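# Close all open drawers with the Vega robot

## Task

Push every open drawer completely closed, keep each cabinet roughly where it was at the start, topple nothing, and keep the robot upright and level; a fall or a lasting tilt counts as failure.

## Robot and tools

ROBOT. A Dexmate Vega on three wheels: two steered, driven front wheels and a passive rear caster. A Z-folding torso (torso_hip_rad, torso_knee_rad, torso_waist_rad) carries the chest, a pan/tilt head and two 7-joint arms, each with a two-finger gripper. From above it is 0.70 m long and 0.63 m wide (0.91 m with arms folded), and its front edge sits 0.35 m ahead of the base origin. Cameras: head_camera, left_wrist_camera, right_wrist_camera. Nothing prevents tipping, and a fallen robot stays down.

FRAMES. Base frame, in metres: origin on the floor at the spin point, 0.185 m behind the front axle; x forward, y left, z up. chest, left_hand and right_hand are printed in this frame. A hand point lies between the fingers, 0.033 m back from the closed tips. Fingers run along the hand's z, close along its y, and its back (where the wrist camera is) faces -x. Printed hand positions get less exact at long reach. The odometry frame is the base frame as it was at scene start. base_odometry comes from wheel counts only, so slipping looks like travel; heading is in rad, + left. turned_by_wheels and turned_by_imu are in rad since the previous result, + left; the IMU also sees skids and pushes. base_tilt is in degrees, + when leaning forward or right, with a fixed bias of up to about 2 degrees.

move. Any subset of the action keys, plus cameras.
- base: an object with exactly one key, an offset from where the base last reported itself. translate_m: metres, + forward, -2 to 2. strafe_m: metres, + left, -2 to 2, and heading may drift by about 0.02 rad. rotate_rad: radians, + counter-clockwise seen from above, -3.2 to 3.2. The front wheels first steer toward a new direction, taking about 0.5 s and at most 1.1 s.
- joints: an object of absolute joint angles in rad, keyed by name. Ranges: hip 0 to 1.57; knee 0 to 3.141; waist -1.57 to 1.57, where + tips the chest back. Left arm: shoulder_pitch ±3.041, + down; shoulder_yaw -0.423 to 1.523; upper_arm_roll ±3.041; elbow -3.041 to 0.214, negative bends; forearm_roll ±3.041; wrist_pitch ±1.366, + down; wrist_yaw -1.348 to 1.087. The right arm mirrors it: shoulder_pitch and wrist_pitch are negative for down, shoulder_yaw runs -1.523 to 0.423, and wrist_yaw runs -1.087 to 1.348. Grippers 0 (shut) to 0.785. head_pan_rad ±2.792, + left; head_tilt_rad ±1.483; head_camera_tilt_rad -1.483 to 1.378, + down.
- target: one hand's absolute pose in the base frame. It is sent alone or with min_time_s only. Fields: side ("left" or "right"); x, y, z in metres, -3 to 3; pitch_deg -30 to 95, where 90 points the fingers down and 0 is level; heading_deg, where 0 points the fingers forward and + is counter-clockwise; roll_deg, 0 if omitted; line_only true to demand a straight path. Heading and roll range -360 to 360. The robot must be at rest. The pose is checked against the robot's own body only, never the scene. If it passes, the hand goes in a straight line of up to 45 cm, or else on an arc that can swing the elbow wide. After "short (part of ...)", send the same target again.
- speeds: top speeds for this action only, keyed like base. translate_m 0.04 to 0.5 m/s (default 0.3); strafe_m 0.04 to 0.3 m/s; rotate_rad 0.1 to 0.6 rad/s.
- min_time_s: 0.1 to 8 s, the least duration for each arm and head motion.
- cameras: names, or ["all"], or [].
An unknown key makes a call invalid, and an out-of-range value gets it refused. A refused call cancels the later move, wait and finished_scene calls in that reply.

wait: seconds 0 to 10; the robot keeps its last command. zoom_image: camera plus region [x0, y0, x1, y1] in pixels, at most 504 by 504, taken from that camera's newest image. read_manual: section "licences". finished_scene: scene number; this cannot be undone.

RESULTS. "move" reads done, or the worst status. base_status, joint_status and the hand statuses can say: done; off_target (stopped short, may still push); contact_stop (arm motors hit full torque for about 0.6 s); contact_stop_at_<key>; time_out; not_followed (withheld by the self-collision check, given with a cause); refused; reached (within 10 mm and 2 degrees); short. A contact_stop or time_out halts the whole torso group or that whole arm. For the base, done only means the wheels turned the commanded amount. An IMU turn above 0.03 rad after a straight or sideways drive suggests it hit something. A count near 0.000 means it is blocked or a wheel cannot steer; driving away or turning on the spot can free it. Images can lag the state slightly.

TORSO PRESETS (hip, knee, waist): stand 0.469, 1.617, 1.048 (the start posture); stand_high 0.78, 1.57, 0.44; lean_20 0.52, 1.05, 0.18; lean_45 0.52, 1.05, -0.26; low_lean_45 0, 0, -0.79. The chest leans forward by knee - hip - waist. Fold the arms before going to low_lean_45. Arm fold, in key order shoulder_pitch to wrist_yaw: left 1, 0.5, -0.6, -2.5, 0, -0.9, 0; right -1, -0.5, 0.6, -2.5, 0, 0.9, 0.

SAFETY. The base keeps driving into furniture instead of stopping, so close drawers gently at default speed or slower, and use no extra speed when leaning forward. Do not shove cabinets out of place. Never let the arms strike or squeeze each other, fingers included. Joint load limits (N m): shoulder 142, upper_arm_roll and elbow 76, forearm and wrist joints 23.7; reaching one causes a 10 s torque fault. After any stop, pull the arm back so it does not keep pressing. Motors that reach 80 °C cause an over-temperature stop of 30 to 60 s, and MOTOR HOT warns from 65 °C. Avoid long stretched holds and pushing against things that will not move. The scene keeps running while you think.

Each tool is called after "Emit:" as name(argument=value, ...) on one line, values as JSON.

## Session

Emit:
move(cameras=["all"])

Emit:
move(joints={"head_pan_rad": 1.1, "head_camera_tilt_rad": 0.3}, cameras=["head_camera"])

Emit:
move(joints={"head_pan_rad": 2.2, "head_camera_tilt_rad": 0.3}, cameras=["head_camera"])

Emit:
move(joints={"head_pan_rad": -2.2, "head_camera_tilt_rad": 0.3}, cameras=["head_camera"])

Emit:
move(joints={"head_pan_rad": -1.1, "head_camera_tilt_rad": 0.3}, cameras=["head_camera"])

Scene clock: 0.00 s.
Joint torques (N m): no reading
Motor temperatures (°C): left_arm=[28 30 30 30 34 38 35] | right_arm=[29 28 29 31 34 35 35]
base_odometry: x=+0.000 y=+0.000 heading=+0.000
turned_by_wheels: +0.000
turned_by_imu: +0.000
base_tilt: forward=+0.6 right=-0.1
base_status: not commanded
joint_positions: torso_hip_rad=+0.469 torso_knee_rad=+1.617 torso_waist_rad=+1.048 left_shoulder_pitch_rad=+2.199 left_shoulder_yaw_rad=+0.001 left_upper_arm_roll_rad=-0.010 left_elbow_rad=-1.084 left_forearm_roll_rad=+0.015 left_wrist_pitch_rad=-0.506 left_wrist_yaw_rad=-0.016 left_gripper_rad=+0.005 right_shoulder_pitch_rad=-2.184 right_shoulder_yaw_rad=+0.007 right_upper_arm_roll_rad=+0.010 right_elbow_rad=-1.115 right_forearm_roll_rad=+0.008 right_wrist_pitch_rad=+0.481 right_wrist_yaw_rad=-0.008 right_gripper_rad=+0.005 head_pan_rad=+0.000 head_tilt_rad=+0.000 head_camera_tilt_rad=+0.000
joint_status: not commanded
chest: x=-0.0111 y=+0.0000 z=+1.4155 quat_wxyz=(+0.999, +0.000, +0.050, +0.000) (m; base frame)
left_hand: x=+0.1693 y=+0.2286 z=+0.6219 quat_wxyz=(+0.417, +0.009, +0.909, -0.003) pitch_deg=+40.7 heading_deg=-1.0 roll_deg=+0.2 back=up (m; base frame)
right_hand: x=+0.1910 y=-0.2367 z=+0.6284 quat_wxyz=(+0.427, +0.011, +0.904, -0.007) pitch_deg=+39.4 heading_deg=-1.6 roll_deg=-0.2 back=up (m; base frame)
pictures: head_camera, left_wrist_camera, right_wrist_camera
Images, in order (width x height): head_camera 896x560, left_wrist_camera 672x420, right_wrist_camera 672x420.

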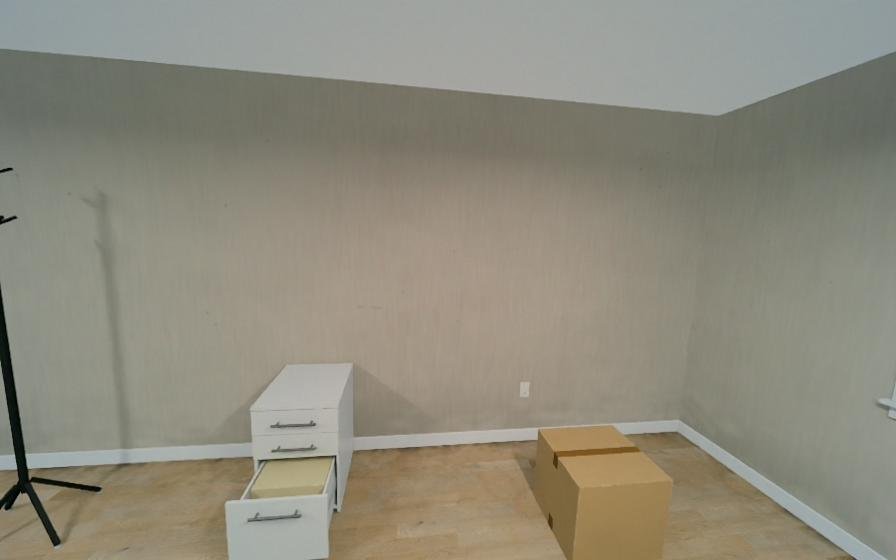

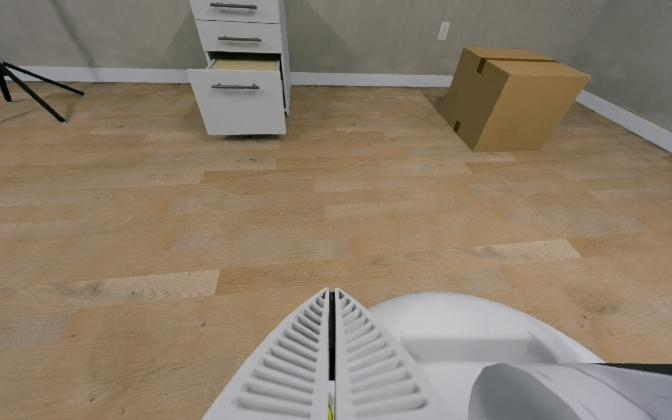

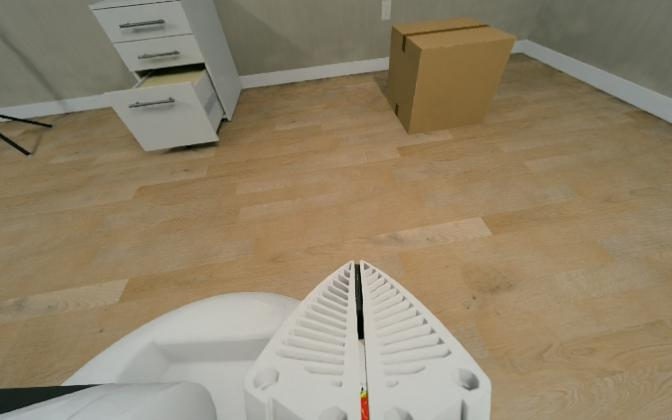

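Scene clock: 1.40 s.
Joint torques (N m): left_arm=[6.22 0.51 -0.04 -4.6 -0.48 -1.81 0.01] | right_arm=[-2.07 0.52 -0.68 -4.83 -0.01 2.04 0.19]
move: done
base_odometry: x=+0.000 y=+0.000 heading=+0.000
turned_by_wheels: +0.000
turned_by_imu: +0.000
base_tilt: forward=+0.7 right=+0.0
base_status: not commanded
joint_positions: torso_hip_rad=+0.469 torso_knee_rad=+1.617 torso_waist_rad=+1.048 left_shoulder_pitch_rad=+2.199 left_shoulder_yaw_rad=+0.001 left_upper_arm_roll_rad=-0.010 left_elbow_rad=-1.084 left_forearm_roll_rad=+0.015 left_wrist_pitch_rad=-0.506 left_wrist_yaw_rad=-0.016 left_gripper_rad=+0.005 right_shoulder_pitch_rad=-2.184 right_shoulder_yaw_rad=+0.007 right_upper_arm_roll_rad=+0.010 right_elbow_rad=-1.115 right_forearm_roll_rad=+0.008 right_wrist_pitch_rad=+0.481 right_wrist_yaw_rad=-0.008 right_gripper_rad=+0.005 head_pan_rad=+1.100 head_tilt_rad=+0.000 head_camera_tilt_rad=+0.300
joint_status: all done
chest: x=-0.0111 y=+0.0000 z=+1.4155 quat_wxyz=(+0.999, +0.000, +0.050, +0.000) (m; base frame)
left_hand: x=+0.1693 y=+0.2286 z=+0.6219 quat_wxyz=(+0.417, +0.009, +0.909, -0.003) pitch_deg=+40.7 heading_deg=-1.0 roll_deg=+0.2 back=up (m; base frame)
right_hand: x=+0.1910 y=-0.2367 z=+0.6284 quat_wxyz=(+0.427, +0.011, +0.904, -0.007) pitch_deg=+39.4 heading_deg=-1.6 roll_deg=-0.2 back=up (m; base frame)
pictures: head_camera
Images, in order (width x height): head_camera 896x560.

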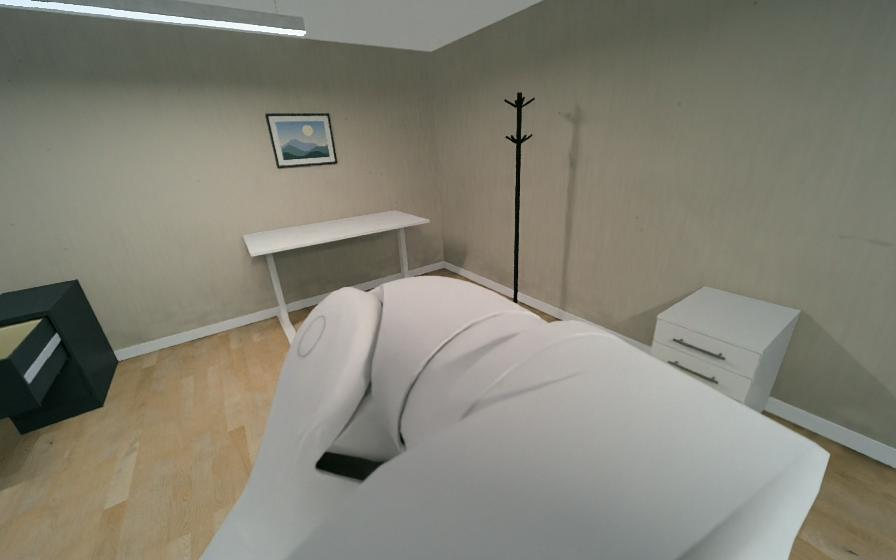

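Scene clock: 2.80 s.
Joint torques (N m): left_arm=[4.93 -0.09 -0.33 -4.68 -0.25 -2.5 0.69] | right_arm=[-1.53 0.87 -0.71 -4.32 -0.04 1.26 0.09]
move: done
base_odometry: x=+0.000 y=+0.000 heading=+0.000
turned_by_wheels: +0.000
turned_by_imu: +0.000
base_tilt: forward=+0.7 right=-0.1
base_status: not commanded
joint_positions: torso_hip_rad=+0.469 torso_knee_rad=+1.617 torso_waist_rad=+1.048 left_shoulder_pitch_rad=+2.199 left_shoulder_yaw_rad=+0.001 left_upper_arm_roll_rad=-0.010 left_elbow_rad=-1.084 left_forearm_roll_rad=+0.015 left_wrist_pitch_rad=-0.506 left_wrist_yaw_rad=-0.016 left_gripper_rad=+0.005 right_shoulder_pitch_rad=-2.184 right_shoulder_yaw_rad=+0.007 right_upper_arm_roll_rad=+0.010 right_elbow_rad=-1.115 right_forearm_roll_rad=+0.008 right_wrist_pitch_rad=+0.481 right_wrist_yaw_rad=-0.008 right_gripper_rad=+0.005 head_pan_rad=+2.200 head_tilt_rad=+0.000 head_camera_tilt_rad=+0.300
joint_status: all done
chest: x=-0.0111 y=+0.0000 z=+1.4155 quat_wxyz=(+0.999, +0.000, +0.050, +0.000) (m; base frame)
left_hand: x=+0.1693 y=+0.2286 z=+0.6219 quat_wxyz=(+0.417, +0.009, +0.909, -0.003) pitch_deg=+40.7 heading_deg=-1.0 roll_deg=+0.2 back=up (m; base frame)
right_hand: x=+0.1910 y=-0.2367 z=+0.6284 quat_wxyz=(+0.427, +0.011, +0.904, -0.007) pitch_deg=+39.4 heading_deg=-1.6 roll_deg=-0.2 back=up (m; base frame)
pictures: head_camera
Images, in order (width x height): head_camera 896x560.

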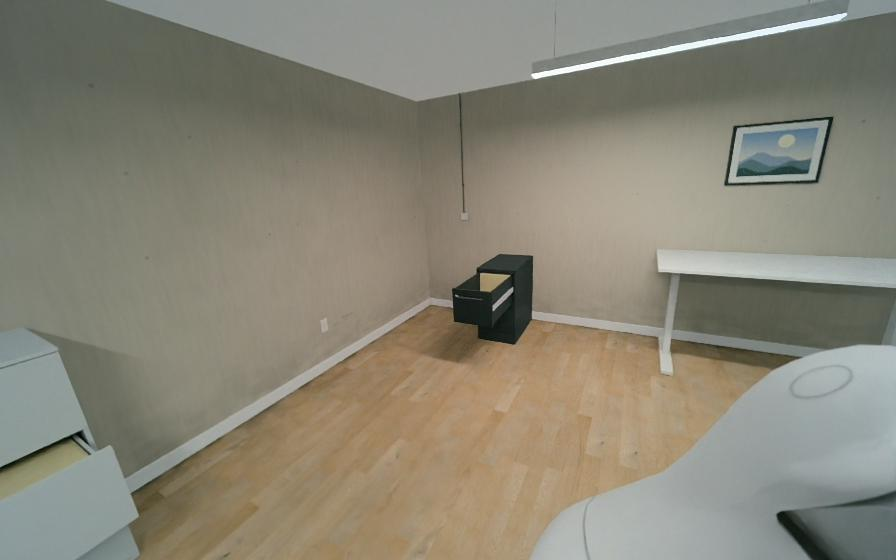

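Scene clock: 6.40 s.
Joint torques (N m): left_arm=[6.5 3.43 0.13 -3.86 0.5 -2.25 -0.06] | right_arm=[-2.61 0.89 -0.46 -3.6 0.03 2.03 0.11]
move: done
base_odometry: x=+0.000 y=+0.000 heading=+0.000
turned_by_wheels: +0.000
turned_by_imu: +0.001
base_tilt: forward=+0.6 right=-0.1
base_status: not commanded
joint_positions: torso_hip_rad=+0.469 torso_knee_rad=+1.617 torso_waist_rad=+1.048 left_shoulder_pitch_rad=+2.199 left_shoulder_yaw_rad=+0.001 left_upper_arm_roll_rad=-0.010 left_elbow_rad=-1.084 left_forearm_roll_rad=+0.015 left_wrist_pitch_rad=-0.506 left_wrist_yaw_rad=-0.016 left_gripper_rad=+0.005 right_shoulder_pitch_rad=-2.184 right_shoulder_yaw_rad=+0.007 right_upper_arm_roll_rad=+0.010 right_elbow_rad=-1.115 right_forearm_roll_rad=+0.008 right_wrist_pitch_rad=+0.481 right_wrist_yaw_rad=-0.008 right_gripper_rad=+0.005 head_pan_rad=-2.200 head_tilt_rad=+0.000 head_camera_tilt_rad=+0.300
joint_status: all done
chest: x=-0.0111 y=+0.0000 z=+1.4155 quat_wxyz=(+0.999, +0.000, +0.050, +0.000) (m; base frame)
left_hand: x=+0.1693 y=+0.2286 z=+0.6219 quat_wxyz=(+0.417, +0.009, +0.909, -0.003) pitch_deg=+40.7 heading_deg=-1.0 roll_deg=+0.2 back=up (m; base frame)
right_hand: x=+0.1910 y=-0.2367 z=+0.6284 quat_wxyz=(+0.427, +0.011, +0.904, -0.007) pitch_deg=+39.4 heading_deg=-1.6 roll_deg=-0.2 back=up (m; base frame)
pictures: head_camera
Images, in order (width x height): head_camera 896x560.

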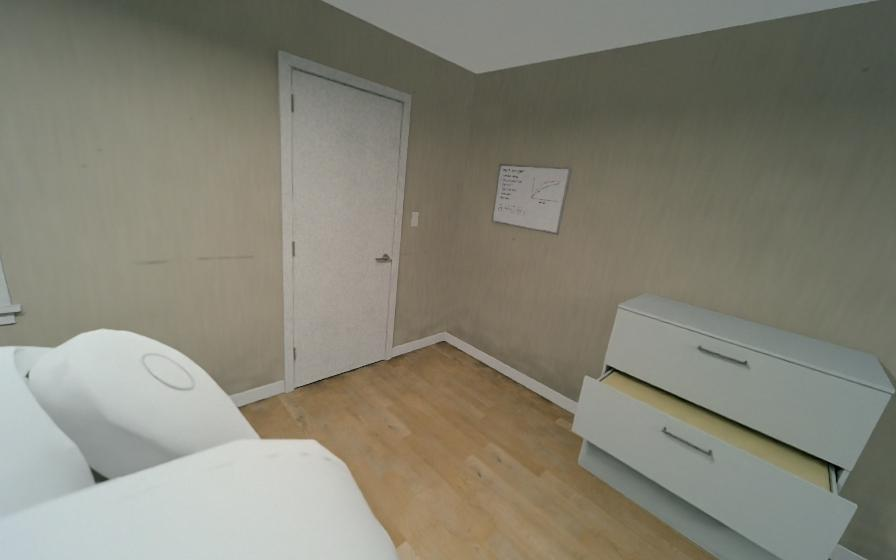

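Scene clock: 7.80 s.
Joint torques (N m): left_arm=[6.79 0.23 -0.89 -6.1 -0.05 -2.33 0.07] | right_arm=[-2.81 0.85 -0.64 -3.88 0.03 1.71 0.03]
move: done
base_odometry: x=+0.000 y=+0.000 heading=+0.000
turned_by_wheels: +0.000
turned_by_imu: +0.000
base_tilt: forward=+0.6 right=+0.0
base_status: not commanded
joint_positions: torso_hip_rad=+0.469 torso_knee_rad=+1.617 torso_waist_rad=+1.048 left_shoulder_pitch_rad=+2.199 left_shoulder_yaw_rad=+0.001 left_upper_arm_roll_rad=-0.010 left_elbow_rad=-1.084 left_forearm_roll_rad=+0.015 left_wrist_pitch_rad=-0.506 left_wrist_yaw_rad=-0.016 left_gripper_rad=+0.005 right_shoulder_pitch_rad=-2.184 right_shoulder_yaw_rad=+0.007 right_upper_arm_roll_rad=+0.010 right_elbow_rad=-1.115 right_forearm_roll_rad=+0.008 right_wrist_pitch_rad=+0.481 right_wrist_yaw_rad=-0.008 right_gripper_rad=+0.005 head_pan_rad=-1.100 head_tilt_rad=+0.000 head_camera_tilt_rad=+0.300
joint_status: all done
chest: x=-0.0111 y=+0.0000 z=+1.4155 quat_wxyz=(+0.999, +0.000, +0.050, +0.000) (m; base frame)
left_hand: x=+0.1693 y=+0.2286 z=+0.6219 quat_wxyz=(+0.417, +0.009, +0.909, -0.003) pitch_deg=+40.7 heading_deg=-1.0 roll_deg=+0.2 back=up (m; base frame)
right_hand: x=+0.1910 y=-0.2367 z=+0.6284 quat_wxyz=(+0.427, +0.011, +0.904, -0.007) pitch_deg=+39.4 heading_deg=-1.6 roll_deg=-0.2 back=up (m; base frame)
pictures: head_camera
Images, in order (width x height): head_camera 896x560.

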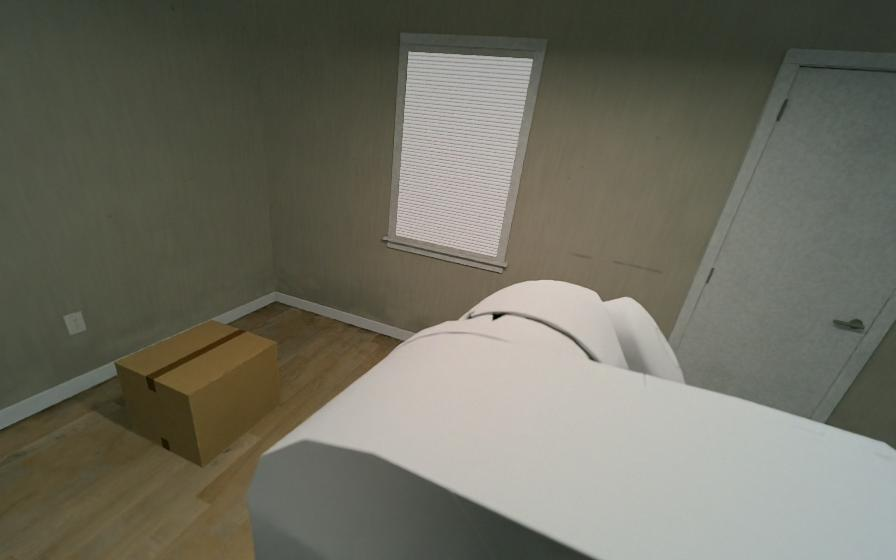

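Emit:
move(base={"rotate_rad": 0.143}, joints={"torso_hip_rad": 0.0, "torso_knee_rad": 0.3, "torso_waist_rad": -0.2, "left_shoulder_pitch_rad": 0.939, "left_shoulder_yaw_rad": 0.0, "left_upper_arm_roll_rad": 0.0, "left_elbow_rad": -1.105, "left_forearm_roll_rad": 0.0, "left_wrist_pitch_rad": 0.364, "left_wrist_yaw_rad": 0.0, "right_shoulder_pitch_rad": -1.8, "right_shoulder_yaw_rad": 0.0, "right_upper_arm_roll_rad": 0.0, "right_elbow_rad": -1.4, "right_forearm_roll_rad": 0.0, "right_wrist_pitch_rad": 0.9, "right_wrist_yaw_rad": 0.0, "head_pan_rad": 0.0, "head_camera_tilt_rad": -0.1})

Emit:
move(base={"strafe_m": 0.29}, cameras=["head_camera", "left_wrist_camera"])

Scene clock: 39.57 s.
Joint torques (N m): left_arm=[-11.91 -1.4 3.33 -12.35 0.23 -2.32 0.17] | right_arm=[4.39 -1.24 -4.68 -8.72 -0.44 3.14 0.21]
move: done
base_odometry: x=+0.000 y=+0.000 heading=+0.143
turned_by_wheels: +0.143
turned_by_imu: +0.141
base_tilt: forward=+0.7 right=+0.0
base_status: done
joint_positions: torso_hip_rad=+0.000 torso_knee_rad=+0.300 torso_waist_rad=-0.200 left_shoulder_pitch_rad=+0.942 left_shoulder_yaw_rad=+0.000 left_upper_arm_roll_rad=+0.000 left_elbow_rad=-1.105 left_forearm_roll_rad=+0.000 left_wrist_pitch_rad=+0.362 left_wrist_yaw_rad=+0.000 left_gripper_rad=+0.005 right_shoulder_pitch_rad=-1.800 right_shoulder_yaw_rad=+0.000 right_upper_arm_roll_rad=+0.000 right_elbow_rad=-1.400 right_forearm_roll_rad=+0.000 right_wrist_pitch_rad=+0.900 right_wrist_yaw_rad=+0.000 right_gripper_rad=+0.005 head_pan_rad=+0.000 head_tilt_rad=+0.000 head_camera_tilt_rad=-0.100
joint_status: all done
chest: x=-0.0375 y=+0.0000 z=+1.0177 quat_wxyz=(+0.969, +0.000, +0.247, +0.000) (m; base frame)
left_hand: x=+0.5978 y=+0.2294 z=+0.3385 quat_wxyz=(+0.422, +0.000, +0.907, +0.000) pitch_deg=+40.1 heading_deg=+0.0 roll_deg=+0.0 back=up (m; base frame)
right_hand: x=+0.3145 y=-0.2297 z=+0.5025 quat_wxyz=(+0.707, +0.000, +0.708, +0.000) pitch_deg=+0.1 heading_deg=+0.0 roll_deg=+0.0 back=up (m; base frame)
pictures: none

Scene clock: 42.47 s.
Joint torques (N m): left_arm=[-16.9 -0.45 3.95 -14.12 0.07 -1.96 0.49] | right_arm=[4.67 -1.24 -3.82 -8.59 -0.36 2.51 0.27]
move: done
base_odometry: x=-0.043 y=+0.286 heading=+0.147
turned_by_wheels: +0.004
turned_by_imu: +0.002
base_tilt: forward=+0.6 right=-0.1
base_status: done
joint_positions: torso_hip_rad=+0.000 torso_knee_rad=+0.300 torso_waist_rad=-0.200 left_shoulder_pitch_rad=+0.939 left_shoulder_yaw_rad=+0.000 left_upper_arm_roll_rad=+0.000 left_elbow_rad=-1.105 left_forearm_roll_rad=+0.000 left_wrist_pitch_rad=+0.364 left_wrist_yaw_rad=+0.000 left_gripper_rad=+0.005 right_shoulder_pitch_rad=-1.800 right_shoulder_yaw_rad=+0.000 right_upper_arm_roll_rad=+0.000 right_elbow_rad=-1.400 right_forearm_roll_rad=+0.000 right_wrist_pitch_rad=+0.900 right_wrist_yaw_rad=+0.000 right_gripper_rad=+0.005 head_pan_rad=+0.000 head_tilt_rad=+0.000 head_camera_tilt_rad=-0.100
joint_status: not commanded
chest: x=-0.0375 y=+0.0000 z=+1.0177 quat_wxyz=(+0.969, +0.000, +0.247, +0.000) (m; base frame)
left_hand: x=+0.5994 y=+0.2294 z=+0.3398 quat_wxyz=(+0.422, +0.000, +0.906, +0.000) pitch_deg=+40.0 heading_deg=+0.0 roll_deg=+0.0 back=up (m; base frame)
right_hand: x=+0.3146 y=-0.2296 z=+0.5025 quat_wxyz=(+0.707, +0.000, +0.707, +0.000) pitch_deg=+0.1 heading_deg=+0.0 roll_deg=+0.0 back=up (m; base frame)
pictures: head_camera, left_wrist_camera
Images, in order (width x height): head_camera 896x560, left_wrist_camera 672x420.

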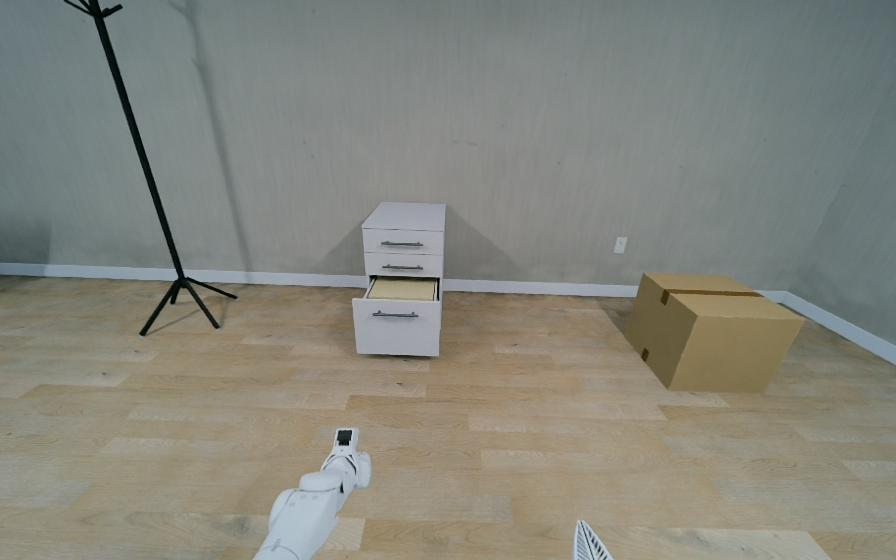

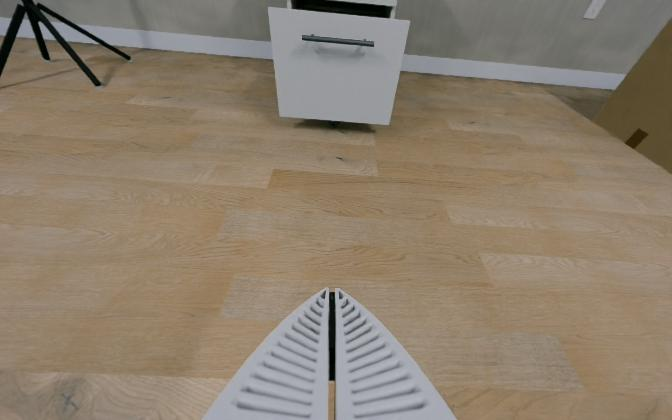

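Emit:
move(target={"side": "left", "x": 0.62, "y": 0.229, "z": 0.368, "pitch_deg": 38, "heading_deg": 0})

Emit:
move(base={"translate_m": 0.78}, speeds={"translate_m": 0.25}, cameras=["head_camera", "left_wrist_camera"])

Scene clock: 64.00 s.
Joint torques (N m): left_arm=[-14.28 -3.7 4.1 -13.97 0.07 -2.31 0.65] | right_arm=[4.89 -0.64 -3.91 -9.33 -0.13 2.04 0.08]
move: done
base_odometry: x=-0.043 y=+0.286 heading=+0.147
turned_by_wheels: +0.000
turned_by_imu: +0.001
base_tilt: forward=+0.6 right=-0.1
base_status: not commanded
joint_positions: torso_hip_rad=+0.000 torso_knee_rad=+0.300 torso_waist_rad=-0.200 left_shoulder_pitch_rad=+0.927 left_shoulder_yaw_rad=+0.000 left_upper_arm_roll_rad=+0.000 left_elbow_rad=-1.150 left_forearm_roll_rad=+0.000 left_wrist_pitch_rad=+0.391 left_wrist_yaw_rad=+0.000 left_gripper_rad=+0.005 right_shoulder_pitch_rad=-1.800 right_shoulder_yaw_rad=+0.000 right_upper_arm_roll_rad=+0.000 right_elbow_rad=-1.400 right_forearm_roll_rad=+0.000 right_wrist_pitch_rad=+0.900 right_wrist_yaw_rad=+0.000 right_gripper_rad=+0.005 head_pan_rad=+0.000 head_tilt_rad=+0.000 head_camera_tilt_rad=-0.100
joint_status: not commanded
chest: x=-0.0375 y=+0.0000 z=+1.0177 quat_wxyz=(+0.969, +0.000, +0.247, +0.000) (m; base frame)
left_hand: x=+0.6174 y=+0.2292 z=+0.3644 quat_wxyz=(+0.436, +0.000, +0.900, +0.000) pitch_deg=+38.3 heading_deg=+0.0 roll_deg=+0.0 back=up (m; base frame)
left_hand_status: reached (straight line, planned for 0.5 s): 4 mm and 0.3 deg off.
right_hand: x=+0.3146 y=-0.2296 z=+0.5025 quat_wxyz=(+0.707, +0.000, +0.707, +0.000) pitch_deg=+0.1 heading_deg=+0.0 roll_deg=+0.0 back=up (m; base frame)
pictures: none

Scene clock: 68.97 s.
Joint torques (N m): left_arm=[-14.4 -1.15 2.55 -12.49 0.73 -2.24 0.07] | right_arm=[4.63 -1.18 -4.19 -8.61 -0.2 2.9 0.19]
move: done
base_odometry: x=+0.729 y=+0.402 heading=+0.147
turned_by_wheels: +0.000
turned_by_imu: +0.000
base_tilt: forward=+0.6 right=-0.1
base_status: done
joint_positions: torso_hip_rad=+0.000 torso_knee_rad=+0.300 torso_waist_rad=-0.200 left_shoulder_pitch_rad=+0.925 left_shoulder_yaw_rad=+0.000 left_upper_arm_roll_rad=+0.000 left_elbow_rad=-1.156 left_forearm_roll_rad=+0.000 left_wrist_pitch_rad=+0.395 left_wrist_yaw_rad=+0.000 left_gripper_rad=+0.005 right_shoulder_pitch_rad=-1.800 right_shoulder_yaw_rad=+0.000 right_upper_arm_roll_rad=+0.000 right_elbow_rad=-1.400 right_forearm_roll_rad=+0.000 right_wrist_pitch_rad=+0.900 right_wrist_yaw_rad=+0.000 right_gripper_rad=+0.005 head_pan_rad=+0.000 head_tilt_rad=+0.000 head_camera_tilt_rad=-0.100
joint_status: not commanded
chest: x=-0.0375 y=+0.0000 z=+1.0177 quat_wxyz=(+0.969, +0.000, +0.247, +0.000) (m; base frame)
left_hand: x=+0.6197 y=+0.2291 z=+0.3676 quat_wxyz=(+0.438, +0.000, +0.899, +0.000) pitch_deg=+38.0 heading_deg=+0.0 roll_deg=+0.0 back=up (m; base frame)
right_hand: x=+0.3146 y=-0.2296 z=+0.5025 quat_wxyz=(+0.707, +0.000, +0.707, +0.000) pitch_deg=+0.1 heading_deg=+0.0 roll_deg=+0.0 back=up (m; base frame)
pictures: head_camera, left_wrist_camera
Images, in order (width x height): head_camera 896x560, left_wrist_camera 672x420.

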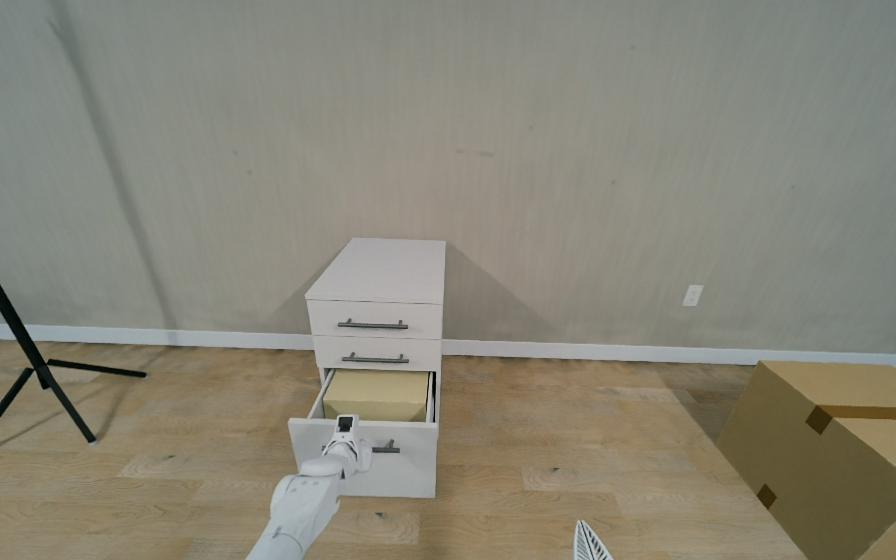

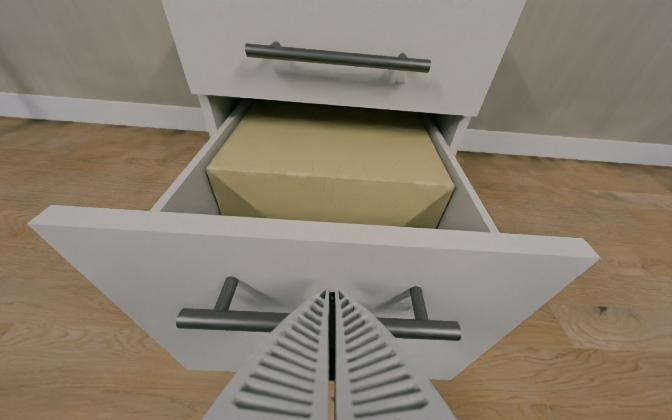

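Emit:
move(base={"translate_m": 0.215}, speeds={"translate_m": 0.15}, cameras=["head_camera", "left_wrist_camera"])

Scene clock: 79.33 s.
Joint torques (N m): left_arm=[-15.7 -0.49 0.99 -12.22 1.43 -2.13 0.43] | right_arm=[4.51 -1.8 -3.84 -8.69 -0.28 1.71 0.25]
move: done
base_odometry: x=+0.941 y=+0.434 heading=+0.146
turned_by_wheels: +0.000
turned_by_imu: +0.001
base_tilt: forward=+0.7 right=+0.0
base_status: done
joint_positions: torso_hip_rad=+0.000 torso_knee_rad=+0.300 torso_waist_rad=-0.200 left_shoulder_pitch_rad=+0.925 left_shoulder_yaw_rad=+0.000 left_upper_arm_roll_rad=+0.000 left_elbow_rad=-1.156 left_forearm_roll_rad=+0.000 left_wrist_pitch_rad=+0.395 left_wrist_yaw_rad=+0.000 left_gripper_rad=+0.005 right_shoulder_pitch_rad=-1.800 right_shoulder_yaw_rad=+0.000 right_upper_arm_roll_rad=+0.000 right_elbow_rad=-1.400 right_forearm_roll_rad=+0.000 right_wrist_pitch_rad=+0.900 right_wrist_yaw_rad=+0.000 right_gripper_rad=+0.005 head_pan_rad=+0.000 head_tilt_rad=+0.000 head_camera_tilt_rad=-0.100
joint_status: not commanded
chest: x=-0.0375 y=+0.0000 z=+1.0177 quat_wxyz=(+0.969, +0.000, +0.247, +0.000) (m; base frame)
left_hand: x=+0.6197 y=+0.2291 z=+0.3676 quat_wxyz=(+0.438, +0.000, +0.899, +0.000) pitch_deg=+38.0 heading_deg=+0.0 roll_deg=+0.0 back=up (m; base frame)
right_hand: x=+0.3146 y=-0.2296 z=+0.5025 quat_wxyz=(+0.707, +0.000, +0.707, +0.000) pitch_deg=+0.1 heading_deg=+0.0 roll_deg=+0.0 back=up (m; base frame)
pictures: head_camera, left_wrist_camera
Images, in order (width x height): head_camera 896x560, left_wrist_camera 672x420.

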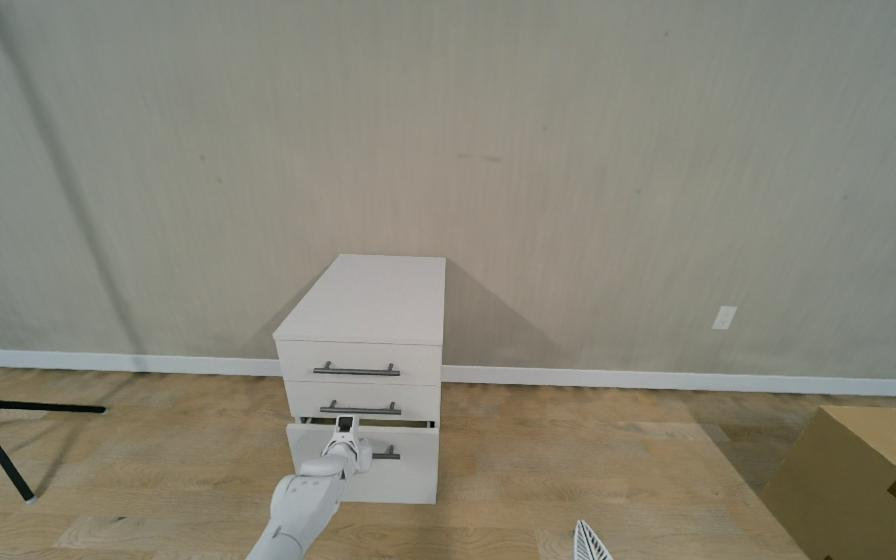

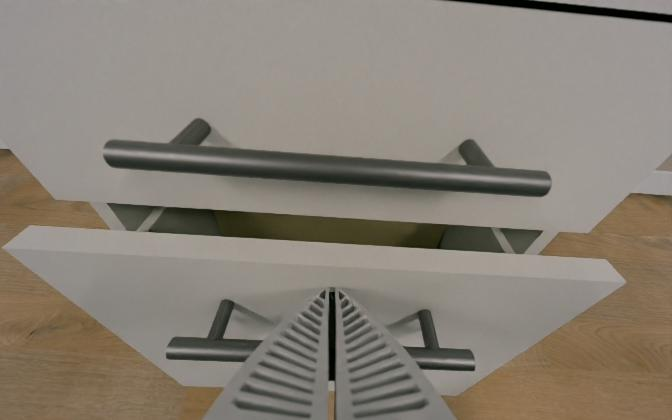

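Emit:
move(base={"translate_m": 0.05}, speeds={"translate_m": 0.1}, cameras=["head_camera", "left_wrist_camera"])

Scene clock: 84.53 s.
Joint torques (N m): left_arm=[-16.17 -1.45 1.8 -13.17 0.41 -1.86 0.26] | right_arm=[3.68 -0.64 -3.6 -8.49 -0.29 2.34 0.32]
move: done
base_odometry: x=+0.991 y=+0.442 heading=+0.146
turned_by_wheels: +0.000
turned_by_imu: +0.001
base_tilt: forward=+0.7 right=-0.1
base_status: done
joint_positions: torso_hip_rad=+0.000 torso_knee_rad=+0.300 torso_waist_rad=-0.200 left_shoulder_pitch_rad=+0.925 left_shoulder_yaw_rad=+0.000 left_upper_arm_roll_rad=+0.000 left_elbow_rad=-1.156 left_forearm_roll_rad=+0.000 left_wrist_pitch_rad=+0.395 left_wrist_yaw_rad=+0.000 left_gripper_rad=+0.005 right_shoulder_pitch_rad=-1.800 right_shoulder_yaw_rad=+0.000 right_upper_arm_roll_rad=+0.000 right_elbow_rad=-1.400 right_forearm_roll_rad=+0.000 right_wrist_pitch_rad=+0.900 right_wrist_yaw_rad=+0.000 right_gripper_rad=+0.005 head_pan_rad=+0.000 head_tilt_rad=+0.000 head_camera_tilt_rad=-0.100
joint_status: not commanded
chest: x=-0.0375 y=+0.0000 z=+1.0177 quat_wxyz=(+0.969, +0.000, +0.247, +0.000) (m; base frame)
left_hand: x=+0.6197 y=+0.2291 z=+0.3676 quat_wxyz=(+0.438, +0.000, +0.899, +0.000) pitch_deg=+38.0 heading_deg=+0.0 roll_deg=+0.0 back=up (m; base frame)
right_hand: x=+0.3146 y=-0.2296 z=+0.5025 quat_wxyz=(+0.707, +0.000, +0.707, +0.000) pitch_deg=+0.1 heading_deg=+0.0 roll_deg=+0.0 back=up (m; base frame)
pictures: head_camera, left_wrist_camera
Images, in order (width x height): head_camera 896x560, left_wrist_camera 672x420.

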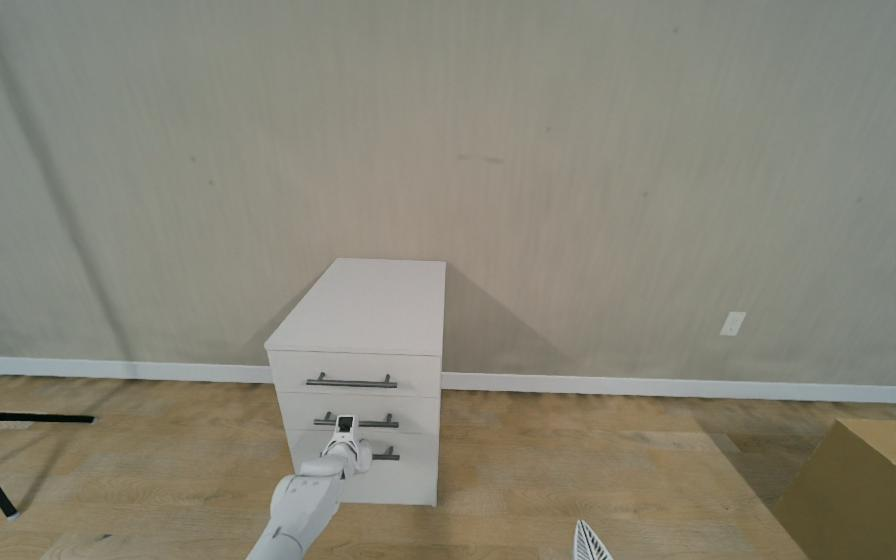

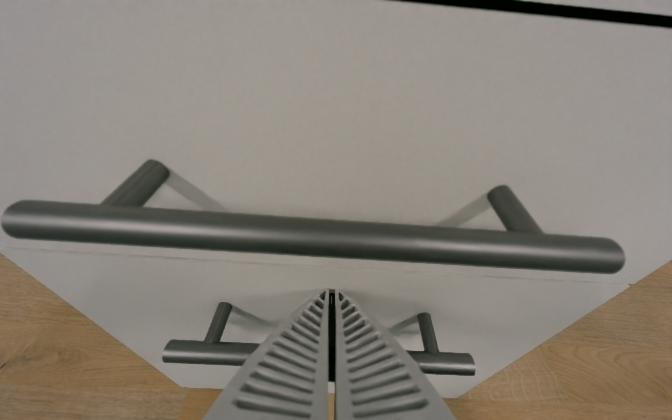

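Emit:
move(base={"translate_m": 0.02}, speeds={"translate_m": 0.06}, cameras=["left_wrist_camera"])

Scene clock: 89.57 s.
Joint torques (N m): left_arm=[-23.16 -2.07 2.72 -16.43 0 -5.39 -0.7] | right_arm=[5.11 -1.37 -3.74 -9.05 -0.36 2.06 0.17]
move: done
base_odometry: x=+1.010 y=+0.445 heading=+0.146
turned_by_wheels: +0.000
turned_by_imu: +0.001
base_tilt: forward=+0.6 right=-0.1
base_status: done
joint_positions: torso_hip_rad=+0.000 torso_knee_rad=+0.300 torso_waist_rad=-0.200 left_shoulder_pitch_rad=+0.926 left_shoulder_yaw_rad=+0.000 left_upper_arm_roll_rad=+0.000 left_elbow_rad=-1.156 left_forearm_roll_rad=+0.000 left_wrist_pitch_rad=+0.396 left_wrist_yaw_rad=+0.000 left_gripper_rad=+0.005 right_shoulder_pitch_rad=-1.800 right_shoulder_yaw_rad=+0.000 right_upper_arm_roll_rad=+0.000 right_elbow_rad=-1.400 right_forearm_roll_rad=+0.000 right_wrist_pitch_rad=+0.900 right_wrist_yaw_rad=+0.000 right_gripper_rad=+0.005 head_pan_rad=+0.000 head_tilt_rad=+0.000 head_camera_tilt_rad=-0.100
joint_status: not commanded
chest: x=-0.0376 y=+0.0000 z=+1.0177 quat_wxyz=(+0.969, +0.000, +0.247, +0.000) (m; base frame)
left_hand: x=+0.6191 y=+0.2291 z=+0.3670 quat_wxyz=(+0.437, +0.000, +0.899, +0.000) pitch_deg=+38.1 heading_deg=+0.0 roll_deg=+0.0 back=up (m; base frame)
right_hand: x=+0.3145 y=-0.2296 z=+0.5026 quat_wxyz=(+0.707, +0.000, +0.707, +0.000) pitch_deg=+0.0 heading_deg=+0.0 roll_deg=+0.0 back=up (m; base frame)
pictures: left_wrist_camera
Images, in order (width x height): left_wrist_camera 672x420.

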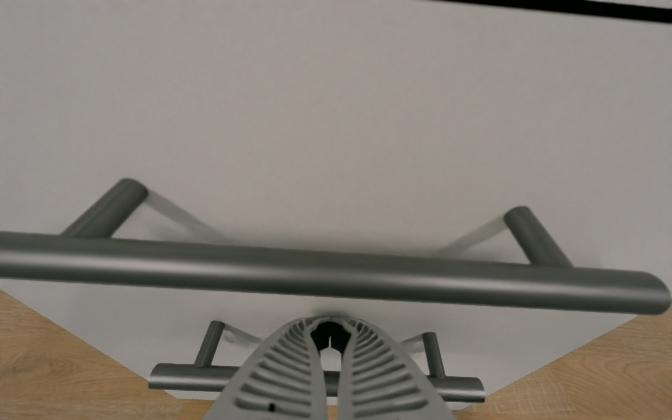

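Emit:
move(base={"translate_m": -0.3}, cameras=["head_camera", "left_wrist_camera"])

Emit:
move(base={"translate_m": -1.15}, speeds={"translate_m": 0.5})

Emit:
move(base={"rotate_rad": 3.2}, joints={"left_shoulder_pitch_rad": 0.868, "left_shoulder_yaw_rad": 0.0, "left_upper_arm_roll_rad": 0.0, "left_elbow_rad": -1.007, "left_forearm_roll_rad": 0.0, "left_wrist_pitch_rad": -0.064, "left_wrist_yaw_rad": 0.0}, cameras=["head_camera", "left_wrist_camera"])

Scene clock: 125.67 s.
Joint torques (N m): left_arm=[-13.37 1.74 6.03 -13.04 -0.1 -1.54 -0.23] | right_arm=[3.07 -1.03 -3.67 -9.27 -0.28 2.54 0.35]
move: done
base_odometry: x=+0.714 y=+0.400 heading=+0.145
turned_by_wheels: +0.000
turned_by_imu: +0.000
base_tilt: forward=+0.7 right=-0.1
base_status: done
joint_positions: torso_hip_rad=+0.000 torso_knee_rad=+0.300 torso_waist_rad=-0.200 left_shoulder_pitch_rad=+0.925 left_shoulder_yaw_rad=+0.000 left_upper_arm_roll_rad=+0.000 left_elbow_rad=-1.156 left_forearm_roll_rad=+0.000 left_wrist_pitch_rad=+0.395 left_wrist_yaw_rad=+0.000 left_gripper_rad=+0.005 right_shoulder_pitch_rad=-1.800 right_shoulder_yaw_rad=+0.000 right_upper_arm_roll_rad=+0.000 right_elbow_rad=-1.400 right_forearm_roll_rad=+0.000 right_wrist_pitch_rad=+0.900 right_wrist_yaw_rad=+0.000 right_gripper_rad=+0.005 head_pan_rad=+0.000 head_tilt_rad=+0.000 head_camera_tilt_rad=-0.100
joint_status: not commanded
chest: x=-0.0375 y=+0.0000 z=+1.0177 quat_wxyz=(+0.969, +0.000, +0.247, +0.000) (m; base frame)
left_hand: x=+0.6197 y=+0.2291 z=+0.3676 quat_wxyz=(+0.438, +0.000, +0.899, +0.000) pitch_deg=+38.0 heading_deg=+0.0 roll_deg=+0.0 back=up (m; base frame)
right_hand: x=+0.3146 y=-0.2296 z=+0.5025 quat_wxyz=(+0.707, +0.000, +0.707, +0.000) pitch_deg=+0.1 heading_deg=+0.0 roll_deg=+0.0 back=up (m; base frame)
pictures: head_camera, left_wrist_camera
Images, in order (width x height): head_camera 896x560, left_wrist_camera 672x420.

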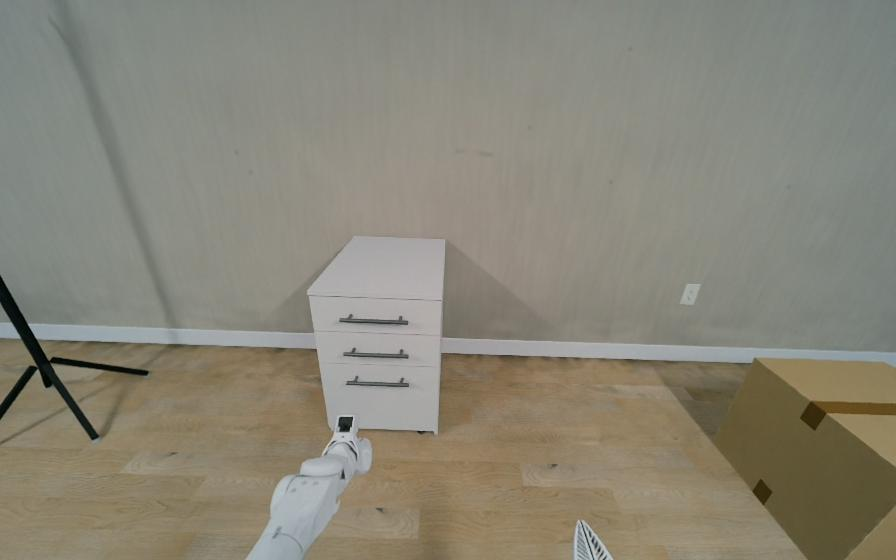

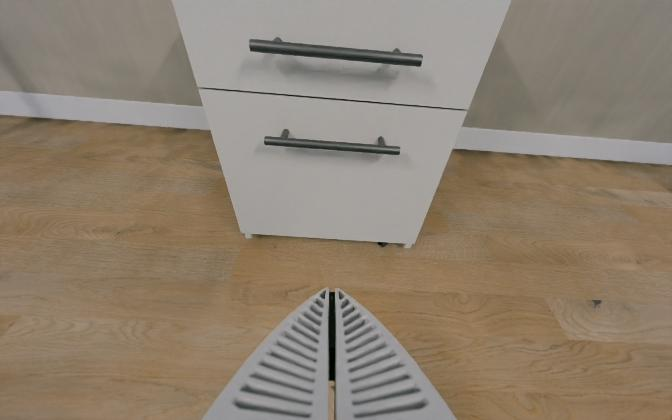

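Scene clock: 130.20 s.
Joint torques (N m): left_arm=[-14.96 -1.59 3.66 -13.14 -0.25 -3 -0.34] | right_arm=[3.83 -1.25 -3.95 -8.34 -0.29 2.44 0.15]
move: done
base_odometry: x=-0.424 y=+0.231 heading=+0.145
turned_by_wheels: +0.000
turned_by_imu: -0.001
base_tilt: forward=+0.6 right=-0.1
base_status: done
joint_positions: torso_hip_rad=+0.000 torso_knee_rad=+0.300 torso_waist_rad=-0.200 left_shoulder_pitch_rad=+0.925 left_shoulder_yaw_rad=+0.000 left_upper_arm_roll_rad=+0.000 left_elbow_rad=-1.156 left_forearm_roll_rad=+0.000 left_wrist_pitch_rad=+0.395 left_wrist_yaw_rad=+0.000 left_gripper_rad=+0.005 right_shoulder_pitch_rad=-1.800 right_shoulder_yaw_rad=+0.000 right_upper_arm_roll_rad=+0.000 right_elbow_rad=-1.400 right_forearm_roll_rad=+0.000 right_wrist_pitch_rad=+0.900 right_wrist_yaw_rad=+0.000 right_gripper_rad=+0.005 head_pan_rad=+0.000 head_tilt_rad=+0.000 head_camera_tilt_rad=-0.100
joint_status: not commanded
chest: x=-0.0375 y=+0.0000 z=+1.0177 quat_wxyz=(+0.969, +0.000, +0.247, +0.000) (m; base frame)
left_hand: x=+0.6197 y=+0.2291 z=+0.3676 quat_wxyz=(+0.438, +0.000, +0.899, +0.000) pitch_deg=+38.0 heading_deg=+0.0 roll_deg=+0.0 back=up (m; base frame)
right_hand: x=+0.3146 y=-0.2296 z=+0.5025 quat_wxyz=(+0.707, +0.000, +0.707, +0.000) pitch_deg=+0.1 heading_deg=+0.0 roll_deg=+0.0 back=up (m; base frame)
pictures: none

Scene clock: 137.10 s.
Joint torques (N m): left_arm=[-17.09 1.47 -1.12 -11.72 -0.31 -2.29 -0.76] | right_arm=[3.37 -1.03 -3.84 -7.68 -0.32 2.5 0.12]
move: done
base_odometry: x=-0.422 y=+0.230 heading=-2.934
turned_by_wheels: +3.205
turned_by_imu: +3.141
base_tilt: forward=+0.6 right=+0.0
base_status: done
joint_positions: torso_hip_rad=+0.000 torso_knee_rad=+0.300 torso_waist_rad=-0.200 left_shoulder_pitch_rad=+0.868 left_shoulder_yaw_rad=+0.000 left_upper_arm_roll_rad=+0.000 left_elbow_rad=-1.007 left_forearm_roll_rad=+0.000 left_wrist_pitch_rad=-0.064 left_wrist_yaw_rad=+0.000 left_gripper_rad=+0.005 right_shoulder_pitch_rad=-1.800 right_shoulder_yaw_rad=+0.000 right_upper_arm_roll_rad=+0.000 right_elbow_rad=-1.400 right_forearm_roll_rad=+0.000 right_wrist_pitch_rad=+0.900 right_wrist_yaw_rad=+0.000 right_gripper_rad=+0.005 head_pan_rad=+0.000 head_tilt_rad=+0.000 head_camera_tilt_rad=-0.100
joint_status: all done
chest: x=-0.0375 y=+0.0000 z=+1.0177 quat_wxyz=(+0.969, +0.000, +0.247, +0.000) (m; base frame)
left_hand: x=+0.6899 y=+0.2292 z=+0.4746 quat_wxyz=(+0.594, +0.000, +0.804, +0.000) pitch_deg=+17.1 heading_deg=+0.0 roll_deg=+0.0 back=up (m; base frame)
right_hand: x=+0.3146 y=-0.2296 z=+0.5025 quat_wxyz=(+0.707, +0.000, +0.707, +0.000) pitch_deg=+0.1 heading_deg=+0.0 roll_deg=+0.0 back=up (m; base frame)
pictures: head_camera, left_wrist_camera
Images, in order (width x height): head_camera 896x560, left_wrist_camera 672x420.

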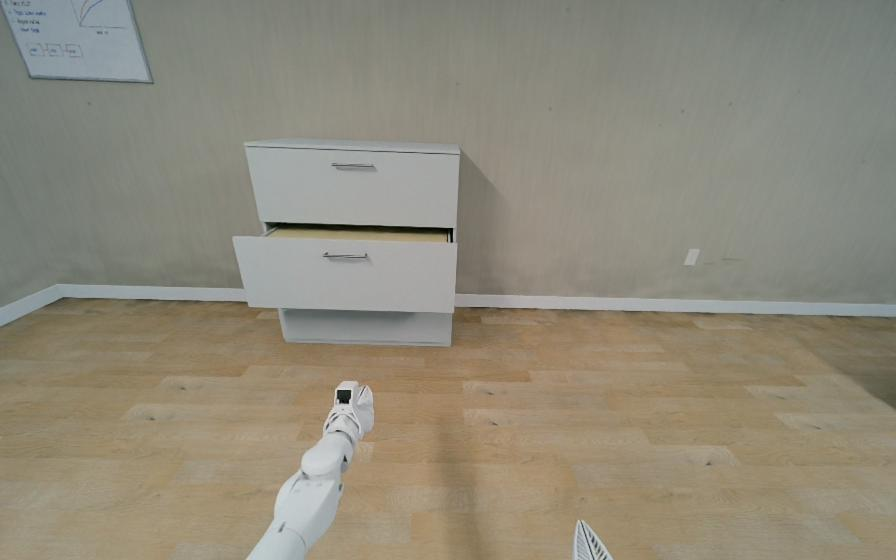

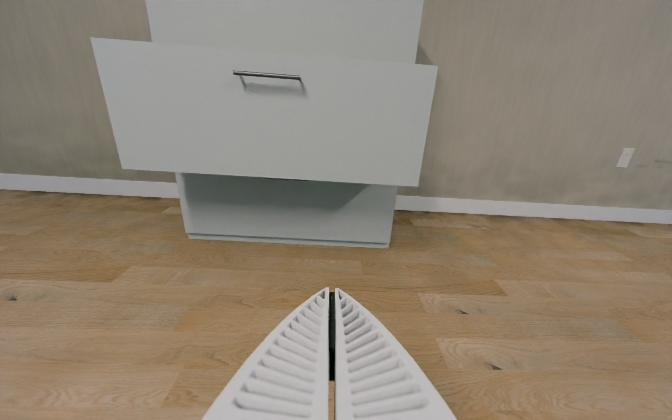

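Emit:
move(base={"strafe_m": 0.2})

Emit:
move(base={"translate_m": 0.72}, speeds={"translate_m": 0.2}, cameras=["head_camera", "left_wrist_camera"])

Scene clock: 148.50 s.
Joint torques (N m): left_arm=[-15.59 1.27 1.66 -11.29 -0.53 -2.31 -0.44] | right_arm=[4.07 -0.86 -4.01 -8.32 -0.22 2.84 0.29]
move: done
base_odometry: x=-0.380 y=+0.035 heading=-2.931
turned_by_wheels: +0.003
turned_by_imu: +0.002
base_tilt: forward=+0.7 right=-0.1
base_status: done
joint_positions: torso_hip_rad=+0.000 torso_knee_rad=+0.300 torso_waist_rad=-0.200 left_shoulder_pitch_rad=+0.868 left_shoulder_yaw_rad=+0.000 left_upper_arm_roll_rad=+0.000 left_elbow_rad=-1.007 left_forearm_roll_rad=+0.000 left_wrist_pitch_rad=-0.064 left_wrist_yaw_rad=+0.000 left_gripper_rad=+0.005 right_shoulder_pitch_rad=-1.800 right_shoulder_yaw_rad=+0.000 right_upper_arm_roll_rad=+0.000 right_elbow_rad=-1.400 right_forearm_roll_rad=+0.000 right_wrist_pitch_rad=+0.900 right_wrist_yaw_rad=+0.000 right_gripper_rad=+0.005 head_pan_rad=+0.000 head_tilt_rad=+0.000 head_camera_tilt_rad=-0.100
joint_status: not commanded
chest: x=-0.0375 y=+0.0000 z=+1.0177 quat_wxyz=(+0.969, +0.000, +0.247, +0.000) (m; base frame)
left_hand: x=+0.6899 y=+0.2292 z=+0.4746 quat_wxyz=(+0.594, +0.000, +0.804, +0.000) pitch_deg=+17.1 heading_deg=+0.0 roll_deg=+0.0 back=up (m; base frame)
right_hand: x=+0.3146 y=-0.2296 z=+0.5025 quat_wxyz=(+0.707, +0.000, +0.707, +0.000) pitch_deg=+0.1 heading_deg=+0.0 roll_deg=+0.0 back=up (m; base frame)
pictures: none

Scene clock: 153.80 s.
Joint torques (N m): left_arm=[-15.28 0.58 0.11 -13.22 0.16 -1.87 -0.73] | right_arm=[4.56 -0.77 -3.46 -8.98 -0.25 2.12 0.19]
move: done
base_odometry: x=-1.084 y=-0.117 heading=-2.931
turned_by_wheels: +0.000
turned_by_imu: +0.001
base_tilt: forward=+0.6 right=+0.0
base_status: done
joint_positions: torso_hip_rad=+0.000 torso_knee_rad=+0.300 torso_waist_rad=-0.200 left_shoulder_pitch_rad=+0.868 left_shoulder_yaw_rad=+0.000 left_upper_arm_roll_rad=+0.000 left_elbow_rad=-1.007 left_forearm_roll_rad=+0.000 left_wrist_pitch_rad=-0.064 left_wrist_yaw_rad=+0.000 left_gripper_rad=+0.005 right_shoulder_pitch_rad=-1.800 right_shoulder_yaw_rad=+0.000 right_upper_arm_roll_rad=+0.000 right_elbow_rad=-1.400 right_forearm_roll_rad=+0.000 right_wrist_pitch_rad=+0.900 right_wrist_yaw_rad=+0.000 right_gripper_rad=+0.005 head_pan_rad=+0.000 head_tilt_rad=+0.000 head_camera_tilt_rad=-0.100
joint_status: not commanded
chest: x=-0.0375 y=+0.0000 z=+1.0177 quat_wxyz=(+0.969, +0.000, +0.247, +0.000) (m; base frame)
left_hand: x=+0.6898 y=+0.2293 z=+0.4745 quat_wxyz=(+0.594, +0.000, +0.804, +0.000) pitch_deg=+17.1 heading_deg=+0.0 roll_deg=+0.0 back=up (m; base frame)
right_hand: x=+0.3146 y=-0.2296 z=+0.5025 quat_wxyz=(+0.707, +0.000, +0.707, +0.000) pitch_deg=+0.1 heading_deg=+0.0 roll_deg=+0.0 back=up (m; base frame)
pictures: head_camera, left_wrist_camera
Images, in order (width x height): head_camera 896x560, left_wrist_camera 672x420.

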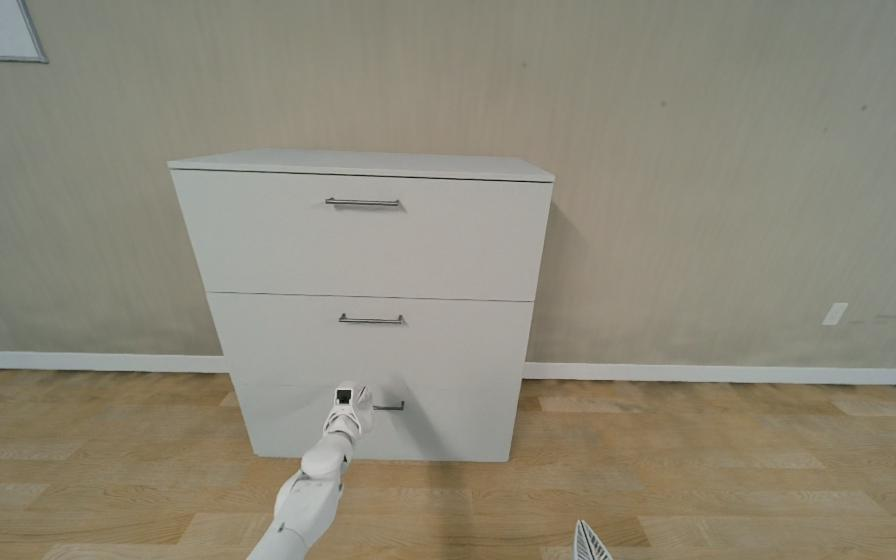

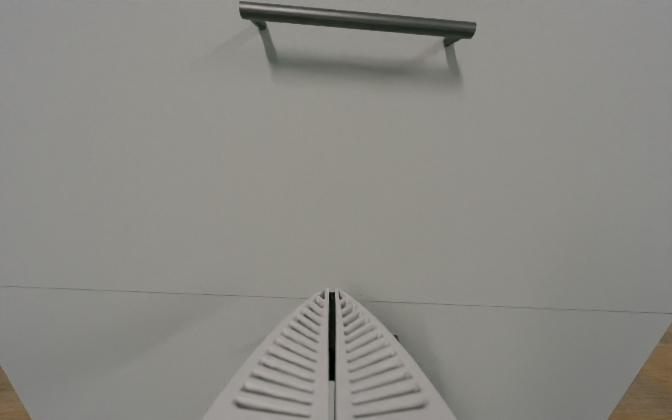

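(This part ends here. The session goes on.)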